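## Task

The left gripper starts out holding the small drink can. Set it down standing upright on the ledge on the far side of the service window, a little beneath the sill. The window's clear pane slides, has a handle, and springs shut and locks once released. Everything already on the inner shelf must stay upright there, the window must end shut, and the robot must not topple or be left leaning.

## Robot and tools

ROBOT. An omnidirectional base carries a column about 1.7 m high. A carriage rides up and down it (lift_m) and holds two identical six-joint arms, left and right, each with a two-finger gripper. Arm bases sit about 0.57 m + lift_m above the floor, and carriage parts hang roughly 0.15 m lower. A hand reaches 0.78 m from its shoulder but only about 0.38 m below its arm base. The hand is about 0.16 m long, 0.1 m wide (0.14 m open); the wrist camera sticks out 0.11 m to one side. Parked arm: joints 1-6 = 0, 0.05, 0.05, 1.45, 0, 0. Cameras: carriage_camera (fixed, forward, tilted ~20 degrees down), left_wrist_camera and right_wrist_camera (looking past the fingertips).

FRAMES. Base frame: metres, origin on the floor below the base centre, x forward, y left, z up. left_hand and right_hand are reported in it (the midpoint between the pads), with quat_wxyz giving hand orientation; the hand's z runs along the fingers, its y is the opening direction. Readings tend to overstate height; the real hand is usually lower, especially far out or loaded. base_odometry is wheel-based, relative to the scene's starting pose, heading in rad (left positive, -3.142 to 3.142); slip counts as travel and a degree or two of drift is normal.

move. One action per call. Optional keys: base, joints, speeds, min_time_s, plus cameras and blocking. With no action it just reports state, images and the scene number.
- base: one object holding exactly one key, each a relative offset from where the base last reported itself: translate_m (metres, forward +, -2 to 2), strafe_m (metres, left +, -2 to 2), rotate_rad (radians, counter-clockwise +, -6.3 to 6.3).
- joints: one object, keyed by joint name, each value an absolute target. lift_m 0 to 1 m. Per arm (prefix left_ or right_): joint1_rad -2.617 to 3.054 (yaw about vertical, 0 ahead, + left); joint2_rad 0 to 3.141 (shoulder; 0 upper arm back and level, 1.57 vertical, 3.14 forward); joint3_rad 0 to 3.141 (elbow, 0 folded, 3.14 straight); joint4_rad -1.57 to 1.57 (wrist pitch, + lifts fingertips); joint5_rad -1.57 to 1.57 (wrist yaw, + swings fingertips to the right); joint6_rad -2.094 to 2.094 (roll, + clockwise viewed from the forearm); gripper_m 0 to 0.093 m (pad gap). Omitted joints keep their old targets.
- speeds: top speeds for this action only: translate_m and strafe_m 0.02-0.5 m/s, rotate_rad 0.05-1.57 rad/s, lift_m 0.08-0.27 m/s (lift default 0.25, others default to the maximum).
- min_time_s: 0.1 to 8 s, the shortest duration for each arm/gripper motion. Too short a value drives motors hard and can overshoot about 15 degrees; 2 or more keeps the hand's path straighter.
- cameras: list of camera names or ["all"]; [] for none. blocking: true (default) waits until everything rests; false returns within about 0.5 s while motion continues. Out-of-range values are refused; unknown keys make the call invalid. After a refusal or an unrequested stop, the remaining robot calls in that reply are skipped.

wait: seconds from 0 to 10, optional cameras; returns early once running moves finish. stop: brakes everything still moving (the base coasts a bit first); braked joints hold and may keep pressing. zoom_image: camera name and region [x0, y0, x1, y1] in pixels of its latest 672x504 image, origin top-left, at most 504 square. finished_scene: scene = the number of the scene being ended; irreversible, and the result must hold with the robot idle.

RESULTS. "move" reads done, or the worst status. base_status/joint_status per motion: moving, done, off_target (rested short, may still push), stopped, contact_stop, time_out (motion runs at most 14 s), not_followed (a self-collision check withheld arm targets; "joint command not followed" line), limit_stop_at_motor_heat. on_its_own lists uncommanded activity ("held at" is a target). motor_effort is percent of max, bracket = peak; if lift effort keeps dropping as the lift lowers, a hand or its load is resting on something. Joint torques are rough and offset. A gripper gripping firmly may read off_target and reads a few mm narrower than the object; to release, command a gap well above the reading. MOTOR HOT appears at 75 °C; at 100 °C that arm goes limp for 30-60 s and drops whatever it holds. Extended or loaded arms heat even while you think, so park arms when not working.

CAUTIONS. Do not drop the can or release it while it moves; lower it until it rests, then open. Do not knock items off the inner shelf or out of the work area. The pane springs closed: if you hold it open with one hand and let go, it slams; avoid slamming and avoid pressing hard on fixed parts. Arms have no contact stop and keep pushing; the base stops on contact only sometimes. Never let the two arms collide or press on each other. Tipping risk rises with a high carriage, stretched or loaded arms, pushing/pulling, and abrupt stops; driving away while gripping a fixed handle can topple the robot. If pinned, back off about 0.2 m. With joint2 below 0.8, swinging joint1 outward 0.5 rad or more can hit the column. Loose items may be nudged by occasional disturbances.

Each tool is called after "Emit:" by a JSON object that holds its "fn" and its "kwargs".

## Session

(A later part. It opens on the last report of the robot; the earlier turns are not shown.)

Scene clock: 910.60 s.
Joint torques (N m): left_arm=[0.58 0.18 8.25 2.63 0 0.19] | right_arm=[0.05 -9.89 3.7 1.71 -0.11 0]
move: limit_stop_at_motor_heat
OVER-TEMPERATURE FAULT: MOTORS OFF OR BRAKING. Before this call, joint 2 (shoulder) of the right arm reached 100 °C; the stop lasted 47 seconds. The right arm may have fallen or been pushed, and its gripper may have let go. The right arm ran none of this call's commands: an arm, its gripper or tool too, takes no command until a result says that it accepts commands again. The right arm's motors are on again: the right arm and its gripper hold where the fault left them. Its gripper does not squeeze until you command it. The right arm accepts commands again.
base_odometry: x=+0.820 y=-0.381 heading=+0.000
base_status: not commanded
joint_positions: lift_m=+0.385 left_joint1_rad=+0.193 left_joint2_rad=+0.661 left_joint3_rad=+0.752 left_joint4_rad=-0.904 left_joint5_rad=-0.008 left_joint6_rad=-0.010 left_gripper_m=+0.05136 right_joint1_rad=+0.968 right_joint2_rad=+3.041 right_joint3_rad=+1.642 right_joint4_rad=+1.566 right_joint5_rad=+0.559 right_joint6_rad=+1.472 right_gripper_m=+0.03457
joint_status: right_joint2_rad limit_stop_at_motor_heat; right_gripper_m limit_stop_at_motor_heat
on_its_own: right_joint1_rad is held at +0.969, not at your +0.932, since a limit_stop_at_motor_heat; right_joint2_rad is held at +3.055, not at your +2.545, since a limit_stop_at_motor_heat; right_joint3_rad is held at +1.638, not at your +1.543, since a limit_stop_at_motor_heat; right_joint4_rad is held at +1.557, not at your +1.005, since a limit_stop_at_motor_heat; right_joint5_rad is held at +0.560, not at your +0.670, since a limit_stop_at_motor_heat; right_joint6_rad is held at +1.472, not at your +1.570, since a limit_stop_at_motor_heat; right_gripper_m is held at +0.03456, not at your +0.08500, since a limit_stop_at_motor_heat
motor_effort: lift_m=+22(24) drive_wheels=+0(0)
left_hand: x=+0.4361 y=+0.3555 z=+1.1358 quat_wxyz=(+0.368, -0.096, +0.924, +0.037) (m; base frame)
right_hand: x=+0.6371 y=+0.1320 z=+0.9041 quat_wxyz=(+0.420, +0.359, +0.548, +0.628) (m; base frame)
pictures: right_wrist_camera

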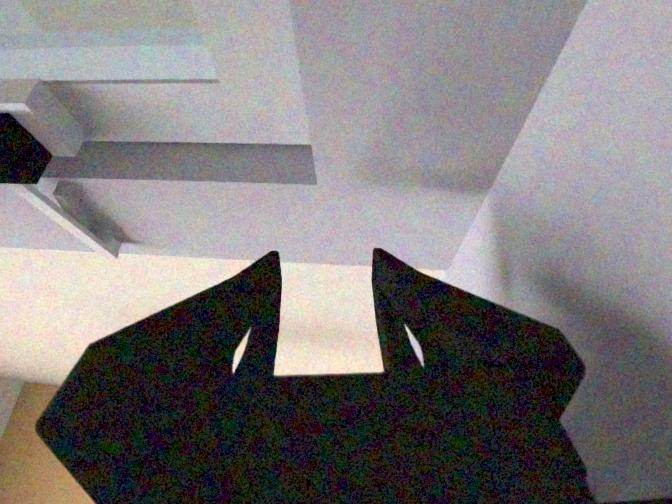

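Emit:
{"fn": "move", "kwargs": {"joints": {"right_joint1_rad": 1.2, "right_joint2_rad": 2.2, "right_joint3_rad": 1.0, "right_joint4_rad": 1.3, "right_joint5_rad": 0.95, "right_joint6_rad": 1.4, "right_gripper_m": 0.034}, "min_time_s": 1.5, "cameras": ["carriage_camera"]}}

Emit:
{"fn": "move", "kwargs": {"joints": {"right_joint1_rad": 1.2, "right_joint2_rad": 1.4, "right_joint3_rad": 0.7, "right_joint4_rad": 1.2, "right_joint5_rad": 0.9, "right_joint6_rad": 1.2}, "min_time_s": 1.0, "cameras": []}}

Emit:
{"fn": "move", "kwargs": {"joints": {"right_joint1_rad": 0.4, "right_joint2_rad": 0.6, "right_joint3_rad": 0.4, "right_joint4_rad": 1.3, "right_joint5_rad": 0.3, "right_joint6_rad": 0.6}, "min_time_s": 1.0, "cameras": ["carriage_camera"]}}

Emit:
{"fn": "zoom_image", "kwargs": {"camera": "carriage_camera", "region": [240, 270, 320, 340]}}

Scene clock: 926.77 s.
Joint torques (N m): left_arm=[0.46 0.05 8.17 2.61 0.03 0.19] | right_arm=[0.44 -11.26 3.38 1.67 0.02 -0.13]
move: done
base_odometry: x=+0.820 y=-0.381 heading=+0.000
base_status: not commanded
joint_positions: lift_m=+0.385 left_joint1_rad=+0.193 left_joint2_rad=+0.661 left_joint3_rad=+0.752 left_joint4_rad=-0.904 left_joint5_rad=-0.008 left_joint6_rad=-0.010 left_gripper_m=+0.05136 right_joint1_rad=+1.193 right_joint2_rad=+2.237 right_joint3_rad=+1.012 right_joint4_rad=+1.308 right_joint5_rad=+0.941 right_joint6_rad=+1.410 right_gripper_m=+0.03408
joint_status: all done
motor_effort: lift_m=+28(29) drive_wheels=+0(0)
left_hand: x=+0.4361 y=+0.3555 z=+1.1354 quat_wxyz=(+0.368, -0.096, +0.924, +0.037) (m; base frame)
right_hand: x=+0.5346 y=+0.0996 z=+1.0834 quat_wxyz=(+0.471, +0.397, +0.564, +0.550) (m; base frame)
pictures: carriage_camera

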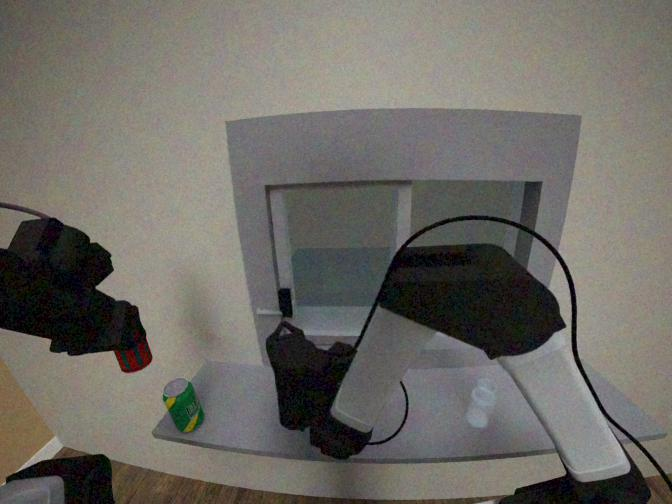

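Scene clock: 928.23 s.
Joint torques (N m): left_arm=[0.54 0.09 8.32 2.63 -0.02 0.2] | right_arm=[0.43 -5.12 4.66 1.33 -0.34 -0.18]
move: done
base_odometry: x=+0.820 y=-0.381 heading=+0.000
base_status: not commanded
joint_positions: lift_m=+0.385 left_joint1_rad=+0.193 left_joint2_rad=+0.661 left_joint3_rad=+0.752 left_joint4_rad=-0.904 left_joint5_rad=-0.008 left_joint6_rad=-0.010 left_gripper_m=+0.05136 right_joint1_rad=+1.193 right_joint2_rad=+1.416 right_joint3_rad=+0.715 right_joint4_rad=+1.207 right_joint5_rad=+0.908 right_joint6_rad=+1.210 right_gripper_m=+0.03408
joint_status: all done
motor_effort: lift_m=+27(28) drive_wheels=+0(0)
left_hand: x=+0.4361 y=+0.3555 z=+1.1354 quat_wxyz=(+0.368, -0.096, +0.924, +0.037) (m; base frame)
right_hand: x=+0.4814 y=-0.0246 z=+1.3076 quat_wxyz=(+0.487, +0.382, +0.453, +0.642) (m; base frame)
pictures: none
No camera images: "cameras" was empty.

Scene clock: 929.77 s.
Joint torques (N m): left_arm=[0.58 0.05 8.18 2.62 0.01 0.17] | right_arm=[-0.79 1.05 4.49 0.5 -0.41 -0.13]
move: done
base_odometry: x=+0.820 y=-0.381 heading=+0.000
base_status: not commanded
joint_positions: lift_m=+0.385 left_joint1_rad=+0.193 left_joint2_rad=+0.661 left_joint3_rad=+0.752 left_joint4_rad=-0.904 left_joint5_rad=-0.008 left_joint6_rad=-0.010 left_gripper_m=+0.05136 right_joint1_rad=+0.407 right_joint2_rad=+0.604 right_joint3_rad=+0.415 right_joint4_rad=+1.298 right_joint5_rad=+0.309 right_joint6_rad=+0.610 right_gripper_m=+0.03408
joint_status: all done
motor_effort: lift_m=+24(29) drive_wheels=+0(0)
left_hand: x=+0.4361 y=+0.3555 z=+1.1354 quat_wxyz=(+0.368, -0.096, +0.924, +0.037) (m; base frame)
right_hand: x=+0.3891 y=-0.2965 z=+1.4486 quat_wxyz=(+0.857, +0.172, +0.210, +0.438) (m; base frame)
pictures: carriage_camera

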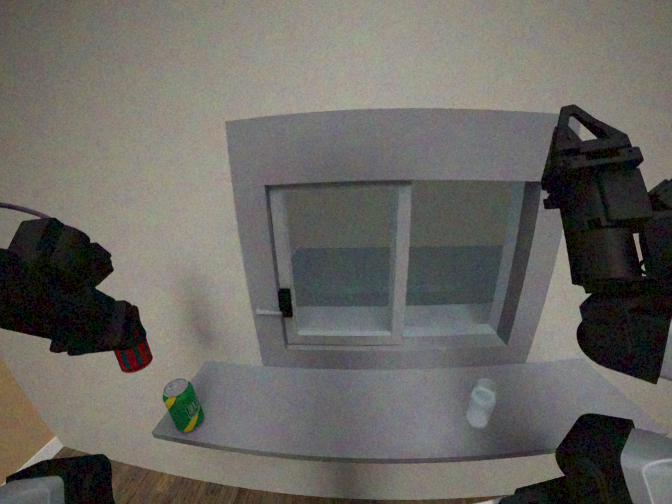

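Scaled by 6.300 from the camera's 672x504 image, which has a finer 960x720 frame.

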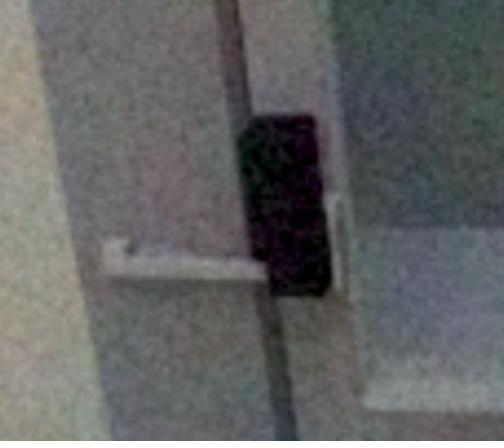

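Emit:
{"fn": "move", "kwargs": {"base": {"rotate_rad": -0.044}, "joints": {"lift_m": 0.45}, "speeds": {"rotate_rad": 0.2, "lift_m": 0.1}, "cameras": []}}

Emit:
{"fn": "move", "kwargs": {"base": {"translate_m": 0.1}, "speeds": {"translate_m": 0.08}, "cameras": ["carriage_camera", "left_wrist_camera", "right_wrist_camera"]}}

Emit:
{"fn": "zoom_image", "kwargs": {"camera": "carriage_camera", "region": [210, 300, 310, 400]}}

Emit:
{"fn": "zoom_image", "kwargs": {"camera": "carriage_camera", "region": [210, 160, 610, 420]}}

Scene clock: 1014.30 s.
Joint torques (N m): left_arm=[0.44 0.16 8.12 2.59 0 0.18] | right_arm=[-0.79 1.06 4.9 0.51 -0.3 -0.11]
move: done
base_odometry: x=+0.820 y=-0.380 heading=-0.044
base_status: done
joint_positions: lift_m=+0.450 left_joint1_rad=+0.194 left_joint2_rad=+0.661 left_joint3_rad=+0.754 left_joint4_rad=-0.901 left_joint5_rad=-0.006 left_joint6_rad=-0.010 left_gripper_m=+0.05136 right_joint1_rad=+0.407 right_joint2_rad=+0.604 right_joint3_rad=+0.409 right_joint4_rad=+1.298 right_joint5_rad=+0.306 right_joint6_rad=+0.608 right_gripper_m=+0.03408
joint_status: all done
motor_effort: lift_m=+28(30) drive_wheels=-4(7)
left_hand: x=+0.4368 y=+0.3556 z=+1.2016 quat_wxyz=(+0.370, -0.096, +0.923, +0.037) (m; base frame)
right_hand: x=+0.3902 y=-0.2954 z=+1.5119 quat_wxyz=(+0.857, +0.170, +0.213, +0.436) (m; base frame)
pictures: none
No camera images: "cameras" was empty.

Scene clock: 1016.27 s.
Joint torques (N m): left_arm=[0.43 0.17 8.14 2.61 -0.02 0.19] | right_arm=[-0.8 1.05 4.9 0.45 -0.31 -0.11]
move: done
base_odometry: x=+0.920 y=-0.385 heading=-0.045
base_status: done
joint_positions: lift_m=+0.450 left_joint1_rad=+0.194 left_joint2_rad=+0.661 left_joint3_rad=+0.754 left_joint4_rad=-0.903 left_joint5_rad=-0.006 left_joint6_rad=-0.010 left_gripper_m=+0.05136 right_joint1_rad=+0.407 right_joint2_rad=+0.604 right_joint3_rad=+0.409 right_joint4_rad=+1.299 right_joint5_rad=+0.306 right_joint6_rad=+0.608 right_gripper_m=+0.03408
joint_status: not commanded
motor_effort: lift_m=+25(27) drive_wheels=-5(10)
left_hand: x=+0.4365 y=+0.3556 z=+1.2015 quat_wxyz=(+0.370, -0.096, +0.923, +0.037) (m; base frame)
right_hand: x=+0.3900 y=-0.2955 z=+1.5120 quat_wxyz=(+0.857, +0.170, +0.213, +0.437) (m; base frame)
pictures: carriage_camera, left_wrist_camera, right_wrist_camera

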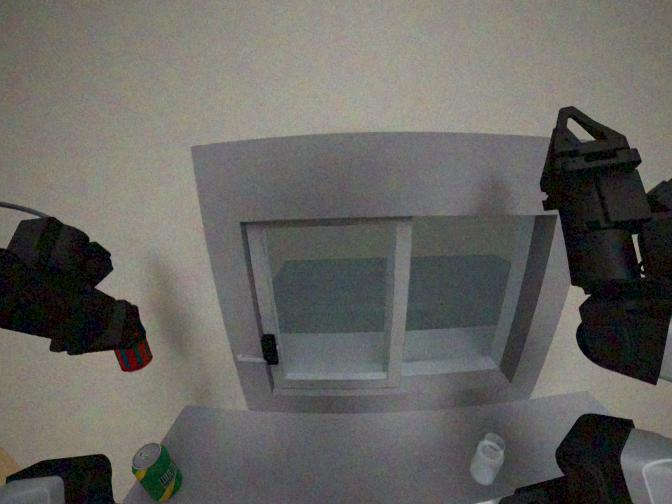

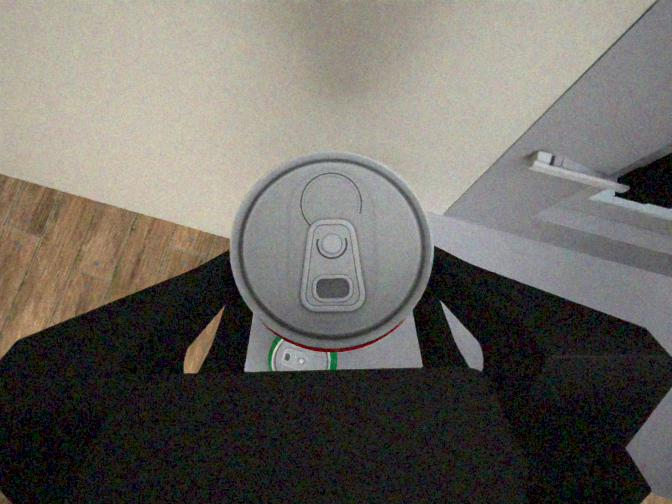

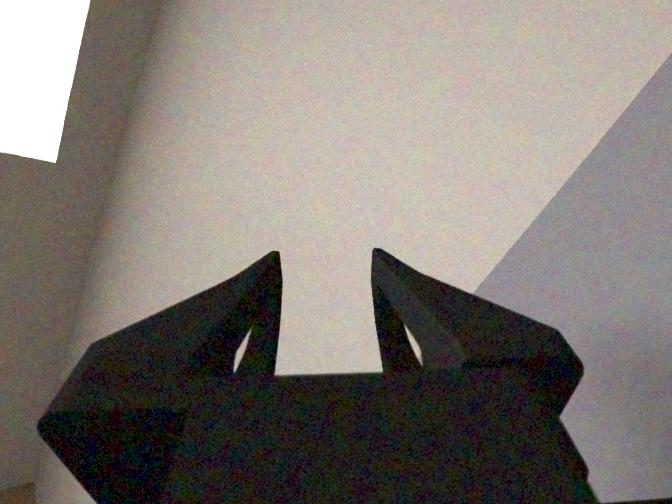

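Scaled by 5.040 from the camera's 672x504 image, which has a finer 960x720 frame.

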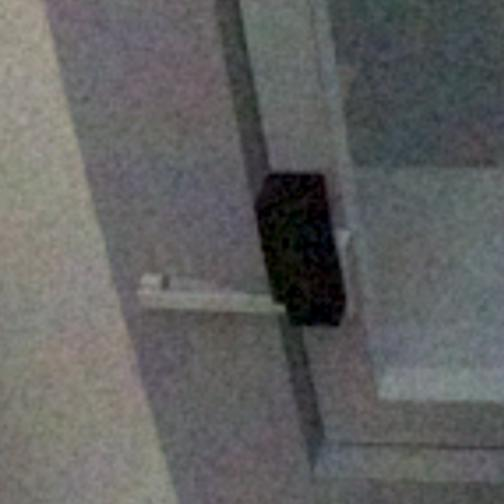

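Scaled by 1.260 from the camera's 672x504 image, which has a finer 960x720 frame.

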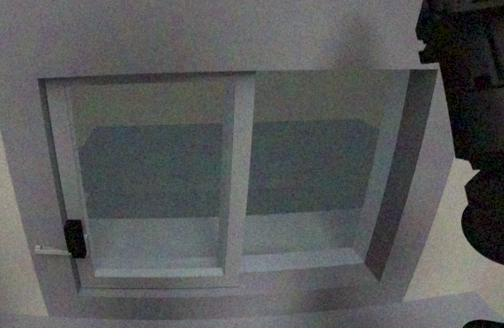

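Emit:
{"fn": "move", "kwargs": {"cameras": ["carriage_camera"]}}

Scene clock: 1039.53 s.
Joint torques (N m): left_arm=[0.53 0.16 7.99 2.62 -0.01 0.21] | right_arm=[-0.81 1.03 4.92 0.51 -0.31 -0.12]
base_odometry: x=+0.920 y=-0.385 heading=-0.045
base_status: done
joint_positions: lift_m=+0.450 left_joint1_rad=+0.194 left_joint2_rad=+0.661 left_joint3_rad=+0.754 left_joint4_rad=-0.903 left_joint5_rad=-0.006 left_joint6_rad=-0.010 left_gripper_m=+0.05136 right_joint1_rad=+0.407 right_joint2_rad=+0.604 right_joint3_rad=+0.409 right_joint4_rad=+1.299 right_joint5_rad=+0.306 right_joint6_rad=+0.608 right_gripper_m=+0.03408
joint_status: not commanded
motor_effort: lift_m=+24(27) drive_wheels=+2(10)
left_hand: x=+0.4365 y=+0.3556 z=+1.2015 quat_wxyz=(+0.370, -0.096, +0.923, +0.037) (m; base frame)
right_hand: x=+0.3900 y=-0.2955 z=+1.5120 quat_wxyz=(+0.857, +0.170, +0.213, +0.437) (m; base frame)
pictures: carriage_camera

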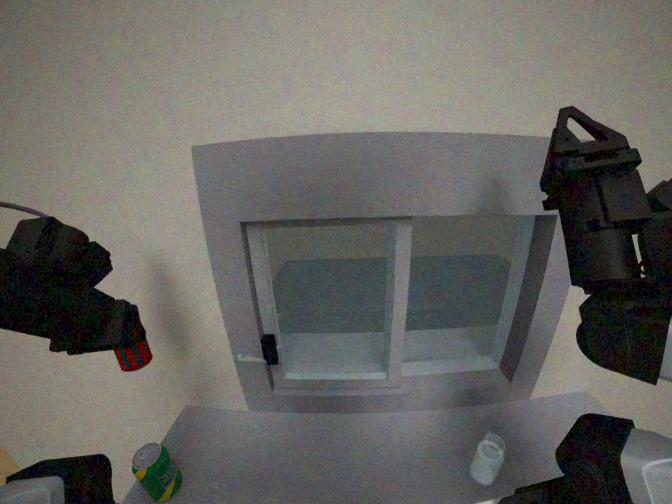

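Emit:
{"fn": "zoom_image", "kwargs": {"camera": "carriage_camera", "region": [190, 200, 420, 430]}}

Scaled by 2.191 from the camera's 672x504 image, which has a finer 960x720 frame.

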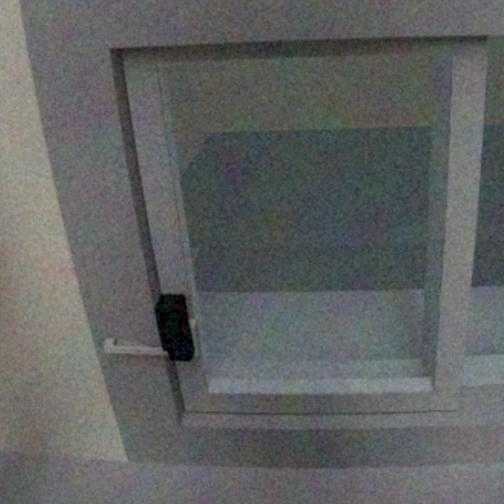

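Emit:
{"fn": "move", "kwargs": {"joints": {"right_joint1_rad": 1.2, "right_joint2_rad": 1.4, "right_joint3_rad": 0.7, "right_joint4_rad": 1.2, "right_joint5_rad": 0.9, "right_joint6_rad": 1.2, "right_gripper_m": 0.0}, "min_time_s": 2, "cameras": []}}

Emit:
{"fn": "move", "kwargs": {"joints": {"right_joint1_rad": 1.376, "right_joint2_rad": 2.676, "right_joint3_rad": 1.758, "right_joint4_rad": 0.917, "right_joint5_rad": 1.376, "right_joint6_rad": 1.58}, "min_time_s": 2.5, "cameras": ["right_wrist_camera", "carriage_camera"]}}

Scene clock: 1292.00 s.
Joint torques (N m): left_arm=[0.44 0.12 8.1 2.62 -0.02 0.17] | right_arm=[0.57 -2.99 8.42 1.37 -0.16 0.01]
move: done
base_odometry: x=+0.920 y=-0.385 heading=-0.045
base_status: not commanded
joint_positions: lift_m=+0.450 left_joint1_rad=+0.194 left_joint2_rad=+0.661 left_joint3_rad=+0.754 left_joint4_rad=-0.903 left_joint5_rad=-0.006 left_joint6_rad=-0.010 left_gripper_m=+0.05136 right_joint1_rad=+1.192 right_joint2_rad=+1.391 right_joint3_rad=+0.668 right_joint4_rad=+1.205 right_joint5_rad=+0.890 right_joint6_rad=+1.189 right_gripper_m=+0.00073
joint_status: all done
motor_effort: lift_m=+24(28) drive_wheels=+2(2)
left_hand: x=+0.4365 y=+0.3556 z=+1.2015 quat_wxyz=(+0.370, -0.096, +0.923, +0.037) (m; base frame)
right_hand: x=+0.4783 y=-0.0287 z=+1.3641 quat_wxyz=(+0.494, +0.368, +0.468, +0.634) (m; base frame)
pictures: none
No camera images: "cameras" was empty.

Scene clock: 1294.80 s.
Joint torques (N m): left_arm=[0.51 0.12 8.1 2.62 -0.02 0.19] | right_arm=[-0.21 -11.23 5.16 1.58 -0.05 -0.08]
move: not_followed
base_odometry: x=+0.920 y=-0.385 heading=-0.045
base_status: not commanded
joint_positions: lift_m=+0.450 left_joint1_rad=+0.194 left_joint2_rad=+0.661 left_joint3_rad=+0.754 left_joint4_rad=-0.903 left_joint5_rad=-0.006 left_joint6_rad=-0.010 left_gripper_m=+0.05136 right_joint1_rad=+1.347 right_joint2_rad=+2.518 right_joint3_rad=+1.607 right_joint4_rad=+0.961 right_joint5_rad=+1.291 right_joint6_rad=+1.511 right_gripper_m=+0.00073
joint_status: right_joint1_rad not_followed (moved +0.156 of +0.184); right_joint2_rad not_followed (moved +1.127 of +1.285); right_joint3_rad not_followed (moved +0.938 of +1.090); right_joint4_rad not_followed (moved -0.244 of -0.288); right_joint5_rad not_followed (moved +0.401 of +0.486); right_joint6_rad not_followed (moved +0.322 of +0.391)
motor_effort: lift_m=+26(28) drive_wheels=+2(4)
left_hand: x=+0.4365 y=+0.3556 z=+1.2014 quat_wxyz=(+0.370, -0.096, +0.923, +0.037) (m; base frame)
right_hand: x=+0.5057 y=+0.1910 z=+1.1394 quat_wxyz=(+0.492, +0.479, +0.513, +0.514) (m; base frame)
pictures: carriage_camera, right_wrist_camera
joint command not followed: on one or more control steps a check withheld the commanded joint targets of the right arm, and it was not sent them on those steps. On the call's last step the targets were still withheld.
cause: the commanded joint targets, or the way to them, would bring two parts of the arm too close to each other (its wrist (the part past joint 4) and its wrist camera, with right_joint5_rad and right_joint6_rad between them, 2 mm apart when it was first held).

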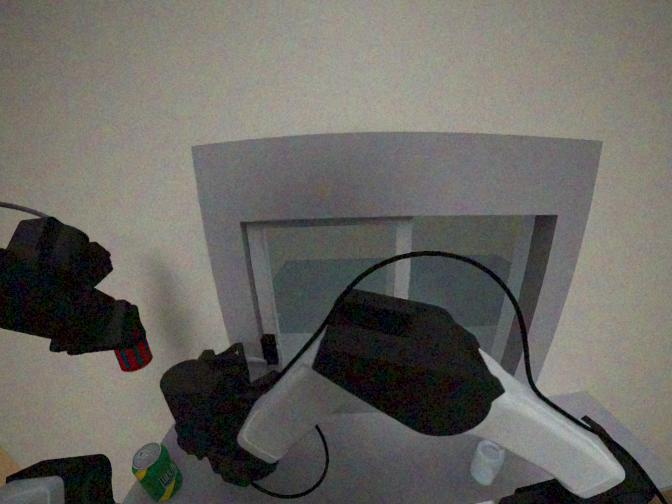

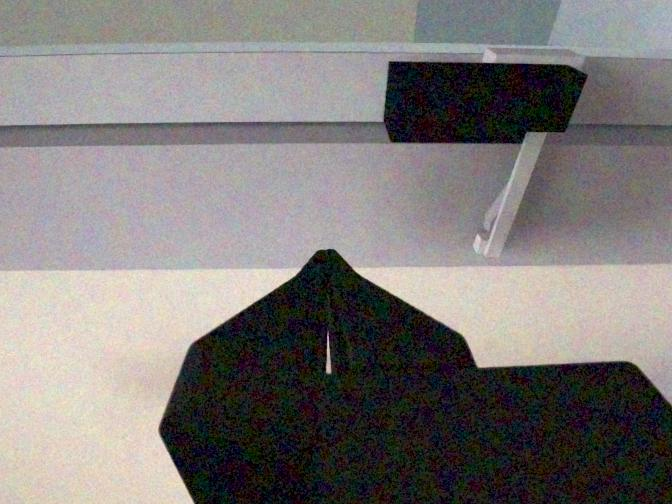

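Emit:
{"fn": "move", "kwargs": {"joints": {"right_joint1_rad": 1.300, "right_joint2_rad": 2.606, "right_joint3_rad": 1.562, "right_joint4_rad": 1.021, "right_joint5_rad": 1.100, "right_joint6_rad": 1.58}, "min_time_s": 1.5, "cameras": []}}

Emit:
{"fn": "move", "kwargs": {"joints": {"right_joint1_rad": 1.232, "right_joint2_rad": 2.658, "right_joint3_rad": 1.626, "right_joint4_rad": 1.049, "right_joint5_rad": 1.032, "right_joint6_rad": 1.58}, "min_time_s": 1.5, "cameras": ["right_wrist_camera"]}}

Scene clock: 1346.63 s.
Joint torques (N m): left_arm=[0.47 0.09 8.12 2.63 -0.01 0.18] | right_arm=[-0.73 -13.78 3.85 1.83 -0.06 0.03]
move: done
base_odometry: x=+0.920 y=-0.385 heading=-0.045
base_status: not commanded
joint_positions: lift_m=+0.450 left_joint1_rad=+0.194 left_joint2_rad=+0.661 left_joint3_rad=+0.754 left_joint4_rad=-0.903 left_joint5_rad=-0.006 left_joint6_rad=-0.010 left_gripper_m=+0.05136 right_joint1_rad=+1.307 right_joint2_rad=+2.643 right_joint3_rad=+1.576 right_joint4_rad=+1.008 right_joint5_rad=+1.109 right_joint6_rad=+1.571 right_gripper_m=+0.00073
joint_status: all done
motor_effort: lift_m=+25(29) drive_wheels=+2(2)
left_hand: x=+0.4365 y=+0.3556 z=+1.2014 quat_wxyz=(+0.370, -0.096, +0.923, +0.037) (m; base frame)
right_hand: x=+0.5200 y=+0.2014 z=+1.0678 quat_wxyz=(+0.457, +0.439, +0.566, +0.527) (m; base frame)
pictures: none
held back during your reply time (right arm), on 90 control steps: two parts of the arm were too close to each other, or the arm's last command would have brought them too close.
led back after a hold (right arm): the arm was led back toward your command in small steps, so it may still be short of it.
joint command not followed: on one or more control steps a check withheld the commanded joint targets of the right arm, and it was not sent them on those steps.
cause: the commanded joint targets, or the way to them, would bring two parts of the arm too close to each other (its wrist (the part past joint 4) and its wrist camera, with right_joint5_rad and right_joint6_rad between them, 2 mm apart when it was first held).
No camera images: "cameras" was empty.

Scene clock: 1348.43 s.
Joint torques (N m): left_arm=[0.51 0.17 8.02 2.63 -0.02 0.18] | right_arm=[-0.88 -9.94 7.36 1.84 -0.09 0.02]
move: done
base_odometry: x=+0.920 y=-0.385 heading=-0.045
base_status: not commanded
joint_positions: lift_m=+0.450 left_joint1_rad=+0.194 left_joint2_rad=+0.661 left_joint3_rad=+0.754 left_joint4_rad=-0.903 left_joint5_rad=-0.006 left_joint6_rad=-0.010 left_gripper_m=+0.05136 right_joint1_rad=+1.241 right_joint2_rad=+2.643 right_joint3_rad=+1.598 right_joint4_rad=+1.036 right_joint5_rad=+1.040 right_joint6_rad=+1.571 right_gripper_m=+0.00073
joint_status: all done
motor_effort: lift_m=+24(29) drive_wheels=+2(2)
left_hand: x=+0.4365 y=+0.3556 z=+1.2014 quat_wxyz=(+0.370, -0.096, +0.923, +0.037) (m; base frame)
right_hand: x=+0.5526 y=+0.1964 z=+1.0792 quat_wxyz=(+0.448, +0.446, +0.551, +0.545) (m; base frame)
pictures: right_wrist_camera

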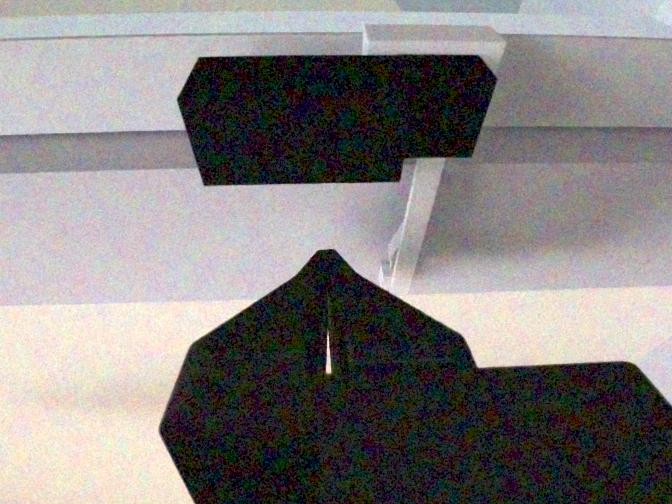

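Emit:
{"fn": "move", "kwargs": {"joints": {"right_joint1_rad": 1.200, "right_joint2_rad": 2.516, "right_joint3_rad": 1.377, "right_joint4_rad": 1.170, "right_joint5_rad": 1.068, "right_joint6_rad": 1.58}, "min_time_s": 2, "cameras": ["right_wrist_camera"]}}

Scene clock: 1388.70 s.
Joint torques (N m): left_arm=[0.57 0.18 8.14 2.65 -0.02 0.17] | right_arm=[-1.99 -13.85 3.34 1.83 0.28 0.02]
move: off_target
base_odometry: x=+0.920 y=-0.385 heading=-0.045
base_status: not commanded
joint_positions: lift_m=+0.450 left_joint1_rad=+0.194 left_joint2_rad=+0.661 left_joint3_rad=+0.754 left_joint4_rad=-0.903 left_joint5_rad=-0.006 left_joint6_rad=-0.010 left_gripper_m=+0.05136 right_joint1_rad=+1.221 right_joint2_rad=+2.563 right_joint3_rad=+1.392 right_joint4_rad=+1.160 right_joint5_rad=+1.040 right_joint6_rad=+1.571 right_gripper_m=+0.00073
joint_status: right_joint1_rad off_target (ended at +1.221, target +1.200); right_joint5_rad off_target (ended at +1.040, target +1.068); the others done
motor_effort: lift_m=+25(27) drive_wheels=+2(2)
left_hand: x=+0.4365 y=+0.3556 z=+1.2014 quat_wxyz=(+0.370, -0.096, +0.923, +0.037) (m; base frame)
right_hand: x=+0.5505 y=+0.1570 z=+1.0768 quat_wxyz=(+0.454, +0.452, +0.546, +0.540) (m; base frame)
pictures: right_wrist_camera

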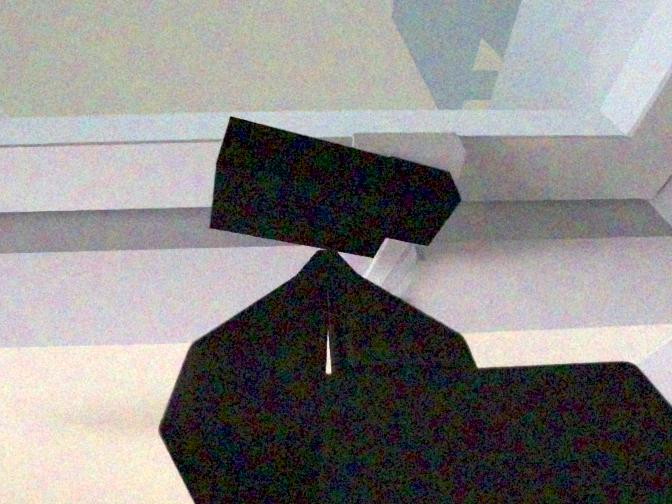

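Emit:
{"fn": "move", "kwargs": {"joints": {"right_joint1_rad": 1.162, "right_joint2_rad": 2.436, "right_joint3_rad": 1.176, "right_joint4_rad": 1.291, "right_joint5_rad": 1.080, "right_joint6_rad": 1.58}, "min_time_s": 2, "cameras": ["right_wrist_camera"]}}

Scene clock: 1393.80 s.
Joint torques (N m): left_arm=[0.36 0.21 8.09 2.65 -0.03 0.18] | right_arm=[-1.76 -12.75 2.96 1.81 0.27 0.02]
move: off_target
base_odometry: x=+0.920 y=-0.385 heading=-0.045
base_status: not commanded
joint_positions: lift_m=+0.450 left_joint1_rad=+0.194 left_joint2_rad=+0.661 left_joint3_rad=+0.754 left_joint4_rad=-0.903 left_joint5_rad=-0.006 left_joint6_rad=-0.010 left_gripper_m=+0.05136 right_joint1_rad=+1.180 right_joint2_rad=+2.480 right_joint3_rad=+1.191 right_joint4_rad=+1.281 right_joint5_rad=+1.053 right_joint6_rad=+1.571 right_gripper_m=+0.00073
joint_status: right_joint5_rad off_target (ended at +1.053, target +1.080); the others done
motor_effort: lift_m=+24(29) drive_wheels=+2(2)
left_hand: x=+0.4365 y=+0.3556 z=+1.2014 quat_wxyz=(+0.370, -0.096, +0.923, +0.037) (m; base frame)
right_hand: x=+0.5552 y=+0.1061 z=+1.0786 quat_wxyz=(+0.468, +0.466, +0.533, +0.528) (m; base frame)
pictures: right_wrist_camera

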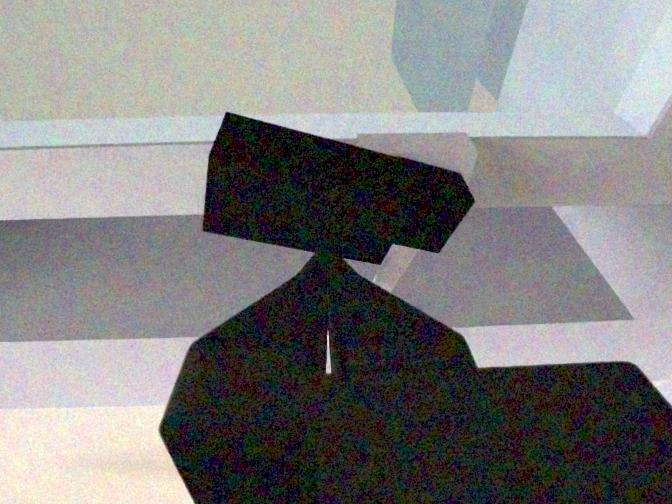

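Emit:
{"fn": "move", "kwargs": {"joints": {"right_joint1_rad": 1.104, "right_joint2_rad": 2.359, "right_joint3_rad": 0.962, "right_joint4_rad": 1.428, "right_joint5_rad": 1.014, "right_joint6_rad": 1.58}, "min_time_s": 2, "cameras": ["right_wrist_camera"]}}

Emit:
{"fn": "move", "kwargs": {"joints": {"right_joint1_rad": 1.034, "right_joint2_rad": 2.302, "right_joint3_rad": 0.768, "right_joint4_rad": 1.562, "right_joint5_rad": 0.944, "right_joint6_rad": 1.58}, "min_time_s": 2, "cameras": ["right_wrist_camera"]}}

Scene clock: 1404.17 s.
Joint torques (N m): left_arm=[0.43 0.12 8.14 2.61 -0.02 0.21] | right_arm=[-1.7 -11.55 2.47 1.87 0.1 0.02]
move: done
base_odometry: x=+0.920 y=-0.385 heading=-0.045
base_status: not commanded
joint_positions: lift_m=+0.450 left_joint1_rad=+0.194 left_joint2_rad=+0.661 left_joint3_rad=+0.754 left_joint4_rad=-0.903 left_joint5_rad=-0.006 left_joint6_rad=-0.010 left_gripper_m=+0.05136 right_joint1_rad=+1.122 right_joint2_rad=+2.399 right_joint3_rad=+0.975 right_joint4_rad=+1.417 right_joint5_rad=+1.003 right_joint6_rad=+1.571 right_gripper_m=+0.00073
joint_status: all done
motor_effort: lift_m=+25(29) drive_wheels=+2(2)
left_hand: x=+0.4365 y=+0.3556 z=+1.2014 quat_wxyz=(+0.370, -0.096, +0.923, +0.037) (m; base frame)
right_hand: x=+0.5592 y=+0.0544 z=+1.0803 quat_wxyz=(+0.470, +0.469, +0.531, +0.527) (m; base frame)
pictures: right_wrist_camera

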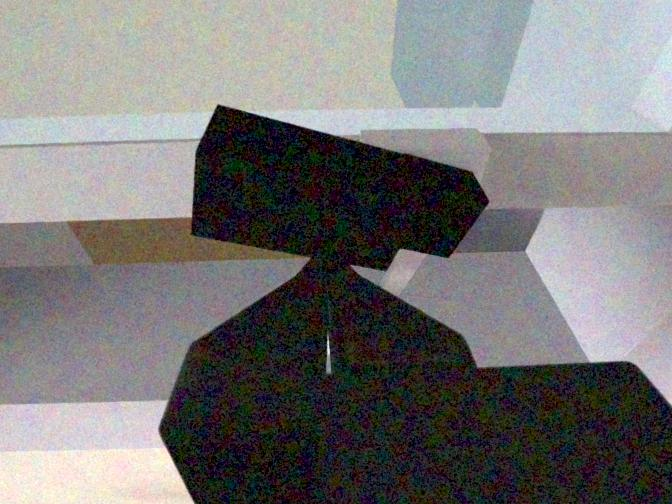

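Scene clock: 1406.47 s.
Joint torques (N m): left_arm=[0.39 0.1 8.09 2.63 -0.02 0.18] | right_arm=[-1.63 -10.36 1.94 1.9 0.08 0.02]
move: done
base_odometry: x=+0.920 y=-0.385 heading=-0.045
base_status: not commanded
joint_positions: lift_m=+0.450 left_joint1_rad=+0.194 left_joint2_rad=+0.661 left_joint3_rad=+0.754 left_joint4_rad=-0.903 left_joint5_rad=-0.006 left_joint6_rad=-0.010 left_gripper_m=+0.05136 right_joint1_rad=+1.052 right_joint2_rad=+2.338 right_joint3_rad=+0.781 right_joint4_rad=+1.551 right_joint5_rad=+0.934 right_joint6_rad=+1.571 right_gripper_m=+0.00073
joint_status: all done
motor_effort: lift_m=+26(28) drive_wheels=+2(2)
left_hand: x=+0.4365 y=+0.3556 z=+1.2014 quat_wxyz=(+0.370, -0.096, +0.923, +0.037) (m; base frame)
right_hand: x=+0.5616 y=+0.0041 z=+1.0808 quat_wxyz=(+0.470, +0.470, +0.531, +0.526) (m; base frame)
pictures: right_wrist_camera

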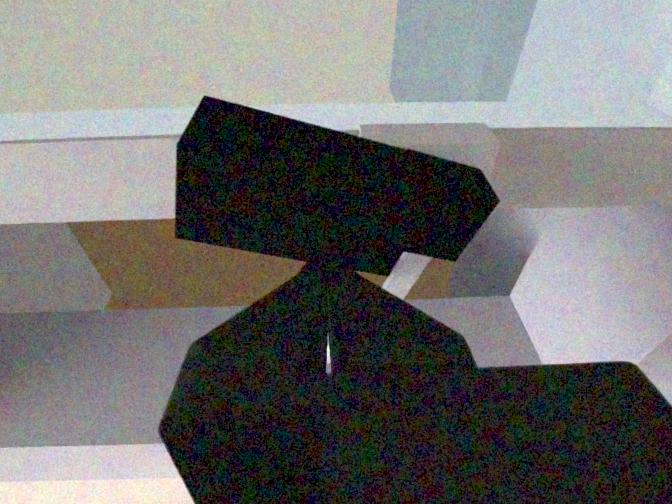

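Emit:
{"fn": "move", "kwargs": {"joints": {"right_joint1_rad": 0.930, "right_joint2_rad": 2.191, "right_joint3_rad": 0.589, "right_joint4_rad": 1.545, "right_joint5_rad": 0.857, "right_joint6_rad": 1.58}, "min_time_s": 2, "cameras": []}}

Emit:
{"fn": "move", "kwargs": {"joints": {"right_joint1_rad": 0.842, "right_joint2_rad": 2.090, "right_joint3_rad": 0.448, "right_joint4_rad": 1.507, "right_joint5_rad": 0.770, "right_joint6_rad": 1.58}, "min_time_s": 2, "cameras": ["right_wrist_camera", "carriage_camera"]}}

Scene clock: 1429.17 s.
Joint torques (N m): left_arm=[0.44 0.16 8.1 2.62 -0.01 0.17] | right_arm=[-1.62 -9.18 1.74 1.79 0.1 0.01]
move: done
MOTOR HOT: joint 2 (shoulder) of the right arm reports 75 °C; the controller stops that arm at 100 °C. To cool a motor, set the load down, stop pushing, or move to a pose that needs little force.
base_odometry: x=+0.920 y=-0.385 heading=-0.045
base_status: not commanded
joint_positions: lift_m=+0.450 left_joint1_rad=+0.194 left_joint2_rad=+0.661 left_joint3_rad=+0.754 left_joint4_rad=-0.903 left_joint5_rad=-0.006 left_joint6_rad=-0.010 left_gripper_m=+0.05136 right_joint1_rad=+0.947 right_joint2_rad=+2.224 right_joint3_rad=+0.601 right_joint4_rad=+1.552 right_joint5_rad=+0.849 right_joint6_rad=+1.572 right_gripper_m=+0.00073
joint_status: all done
motor_effort: lift_m=+27(28) drive_wheels=+2(2)
left_hand: x=+0.4365 y=+0.3556 z=+1.2014 quat_wxyz=(+0.370, -0.096, +0.923, +0.037) (m; base frame)
right_hand: x=+0.5688 y=-0.0505 z=+1.0848 quat_wxyz=(+0.477, +0.472, +0.548, +0.499) (m; base frame)
pictures: none
No camera images: "cameras" was empty.

Scene clock: 1431.47 s.
Joint torques (N m): left_arm=[0.44 0.17 8.02 2.61 0 0.19] | right_arm=[-1.52 -8.03 1.59 1.76 0.12 0.01]
move: done
MOTOR HOT: still on. Joint 2 (shoulder) of the right arm reports 74 °C.
base_odometry: x=+0.920 y=-0.385 heading=-0.045
base_status: not commanded
joint_positions: lift_m=+0.450 left_joint1_rad=+0.194 left_joint2_rad=+0.661 left_joint3_rad=+0.754 left_joint4_rad=-0.903 left_joint5_rad=-0.006 left_joint6_rad=-0.010 left_gripper_m=+0.05136 right_joint1_rad=+0.858 right_joint2_rad=+2.118 right_joint3_rad=+0.460 right_joint4_rad=+1.523 right_joint5_rad=+0.763 right_joint6_rad=+1.572 right_gripper_m=+0.00073
joint_status: all done
motor_effort: lift_m=+27(29) drive_wheels=+2(2)
left_hand: x=+0.4365 y=+0.3556 z=+1.2014 quat_wxyz=(+0.370, -0.096, +0.923, +0.037) (m; base frame)
right_hand: x=+0.5683 y=-0.0927 z=+1.0855 quat_wxyz=(+0.475, +0.474, +0.569, +0.475) (m; base frame)
pictures: carriage_camera, right_wrist_camera

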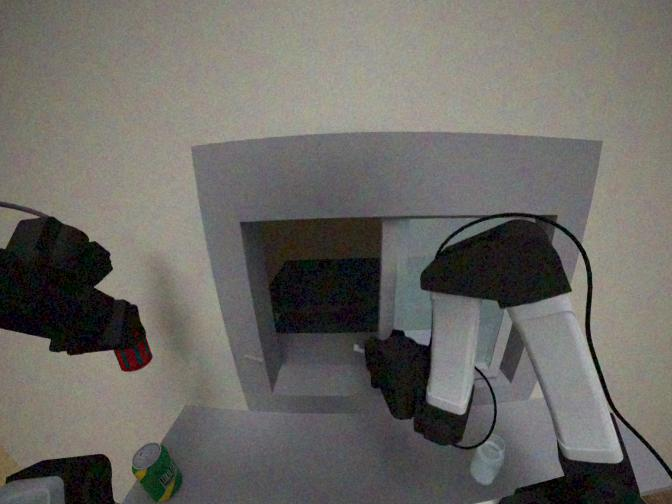

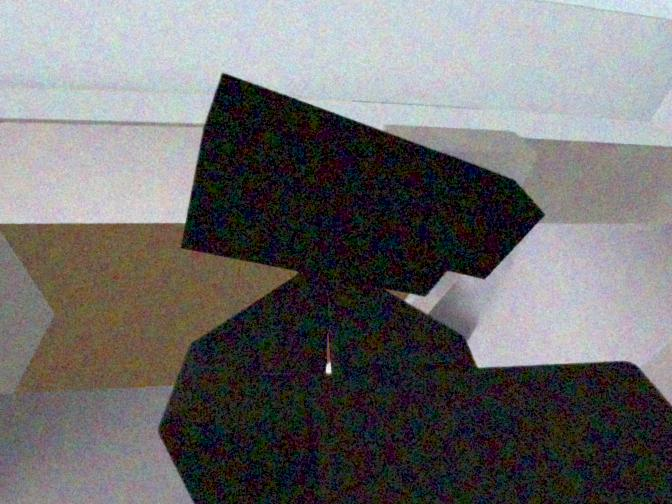

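Emit:
{"fn": "move", "kwargs": {"joints": {"right_joint2_rad": 2.13}, "cameras": ["carriage_camera"]}}

Emit:
{"fn": "zoom_image", "kwargs": {"camera": "carriage_camera", "region": [220, 210, 440, 430]}}

Scene clock: 1439.77 s.
Joint torques (N m): left_arm=[0.49 0.14 8.03 2.61 -0.02 0.2] | right_arm=[-1.51 -4.97 1.58 1.76 0.12 0.01]
move: done
MOTOR HOT: cleared for the motors of the right arm.
base_odometry: x=+0.920 y=-0.385 heading=-0.045
base_status: not commanded
joint_positions: lift_m=+0.450 left_joint1_rad=+0.194 left_joint2_rad=+0.661 left_joint3_rad=+0.754 left_joint4_rad=-0.903 left_joint5_rad=-0.006 left_joint6_rad=-0.010 left_gripper_m=+0.05136 right_joint1_rad=+0.858 right_joint2_rad=+2.118 right_joint3_rad=+0.460 right_joint4_rad=+1.523 right_joint5_rad=+0.763 right_joint6_rad=+1.572 right_gripper_m=+0.00073
joint_status: all done
motor_effort: lift_m=+25(28) drive_wheels=+2(2)
left_hand: x=+0.4365 y=+0.3556 z=+1.2014 quat_wxyz=(+0.370, -0.096, +0.923, +0.037) (m; base frame)
right_hand: x=+0.5683 y=-0.0927 z=+1.0855 quat_wxyz=(+0.475, +0.474, +0.569, +0.475) (m; base frame)
pictures: carriage_camera

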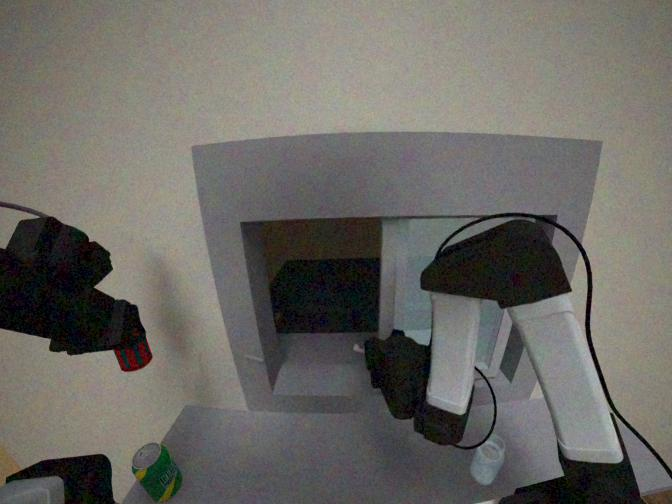

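Scaled by 2.291 from the camera's 672x504 image, which has a finer 960x720 frame.

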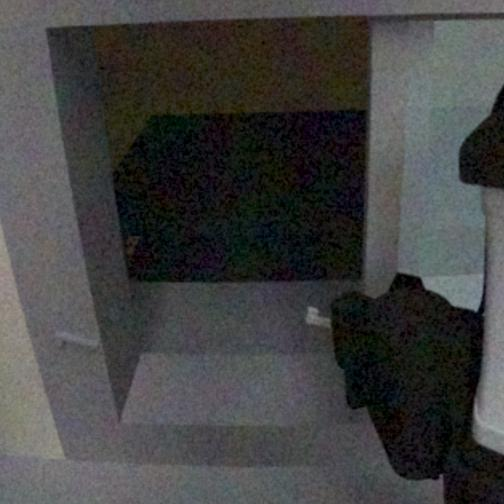

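Emit:
{"fn": "move", "kwargs": {"joints": {"left_joint1_rad": -0.8735, "left_joint2_rad": 1.023, "left_joint3_rad": 0.474, "left_joint4_rad": -0.272, "left_joint5_rad": -0.346, "left_joint6_rad": -0.336}, "min_time_s": 2.5, "cameras": ["left_wrist_camera", "carriage_camera"]}}

Scene clock: 1541.30 s.
Joint torques (N m): left_arm=[-0.85 -1.57 6.26 2.53 -0.57 -0.08] | right_arm=[-1.51 -5.01 1.59 1.76 0.12 0.01]
move: off_target
base_odometry: x=+0.920 y=-0.385 heading=-0.045
base_status: not commanded
joint_positions: lift_m=+0.450 left_joint1_rad=-0.867 left_joint2_rad=+1.020 left_joint3_rad=+0.470 left_joint4_rad=-0.319 left_joint5_rad=-0.320 left_joint6_rad=-0.322 left_gripper_m=+0.05136 right_joint1_rad=+0.858 right_joint2_rad=+2.118 right_joint3_rad=+0.460 right_joint4_rad=+1.523 right_joint5_rad=+0.762 right_joint6_rad=+1.572 right_gripper_m=+0.00073
joint_status: left_joint4_rad off_target (ended at -0.318, target -0.272); left_joint5_rad off_target (ended at -0.320, target -0.346); the others done
motor_effort: lift_m=+25(29) drive_wheels=+2(2)
left_hand: x=+0.4406 y=+0.1366 z=+1.1017 quat_wxyz=(+0.365, +0.196, +0.908, -0.066) (m; base frame)
right_hand: x=+0.5683 y=-0.0925 z=+1.0855 quat_wxyz=(+0.475, +0.474, +0.570, +0.475) (m; base frame)
pictures: carriage_camera, left_wrist_camera

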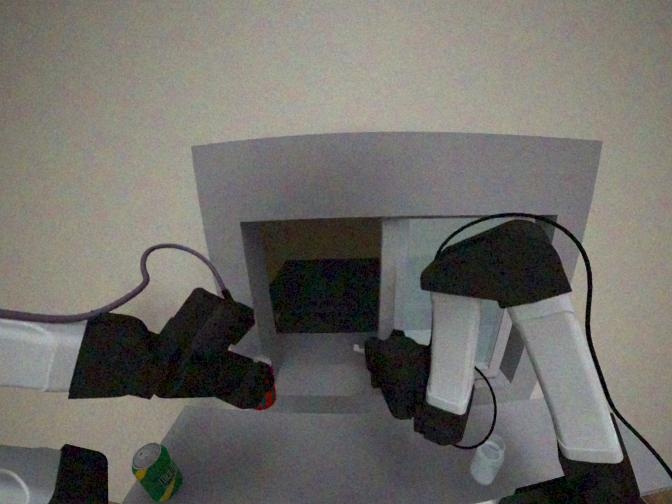

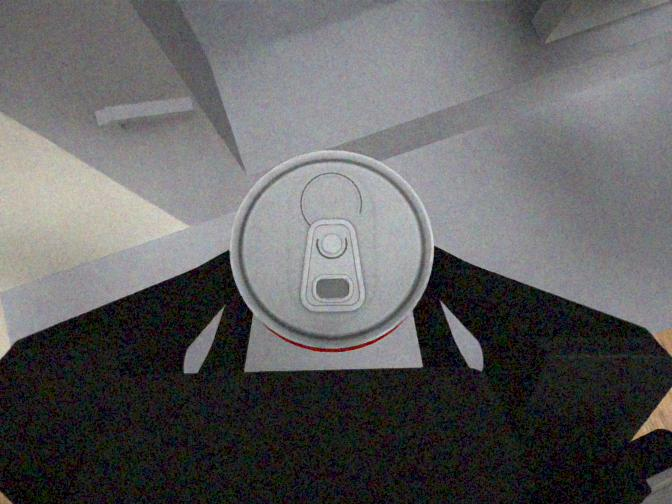

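Emit:
{"fn": "move", "kwargs": {"joints": {"left_joint1_rad": -0.780, "left_joint2_rad": 1.755, "left_joint3_rad": 0.725, "left_joint4_rad": 0.283, "left_joint5_rad": -0.378, "left_joint6_rad": -0.357}, "min_time_s": 2.5, "cameras": ["left_wrist_camera", "carriage_camera"]}}

Scene clock: 1558.63 s.
Joint torques (N m): left_arm=[0.5 -5.53 7.27 2.61 -0.58 -0.06] | right_arm=[-1.51 -5 1.58 1.76 0.13 0.01]
move: off_target
base_odometry: x=+0.920 y=-0.385 heading=-0.045
base_status: not commanded
joint_positions: lift_m=+0.450 left_joint1_rad=-0.787 left_joint2_rad=+1.751 left_joint3_rad=+0.696 left_joint4_rad=+0.235 left_joint5_rad=-0.352 left_joint6_rad=-0.344 left_gripper_m=+0.05136 right_joint1_rad=+0.858 right_joint2_rad=+2.118 right_joint3_rad=+0.460 right_joint4_rad=+1.522 right_joint5_rad=+0.761 right_joint6_rad=+1.572 right_gripper_m=+0.00073
joint_status: left_joint4_rad off_target (ended at +0.235, target +0.283); left_joint5_rad off_target (ended at -0.352, target -0.378); the others done
motor_effort: lift_m=+25(28) drive_wheels=+2(2)
left_hand: x=+0.5463 y=+0.0692 z=+1.0391 quat_wxyz=(+0.392, +0.139, +0.908, -0.056) (m; base frame)
right_hand: x=+0.5683 y=-0.0923 z=+1.0854 quat_wxyz=(+0.475, +0.473, +0.570, +0.475) (m; base frame)
pictures: carriage_camera, left_wrist_camera

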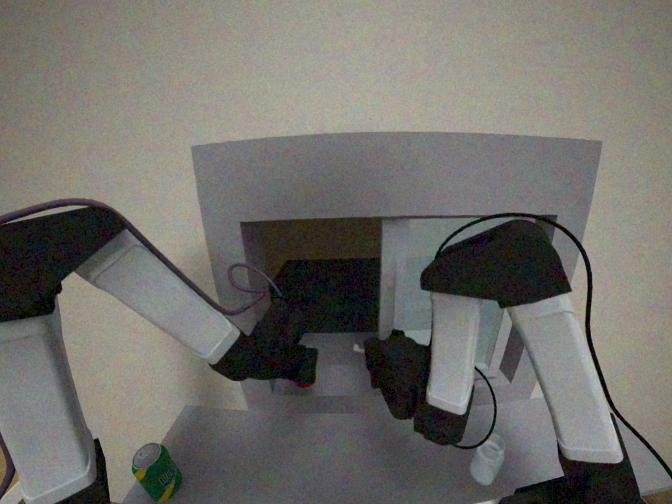

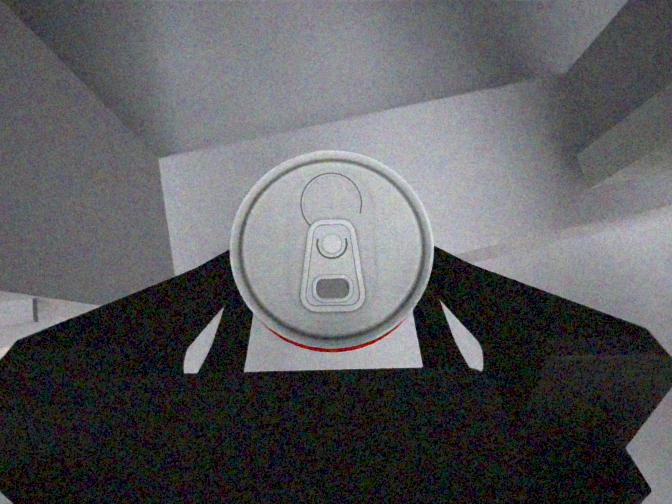

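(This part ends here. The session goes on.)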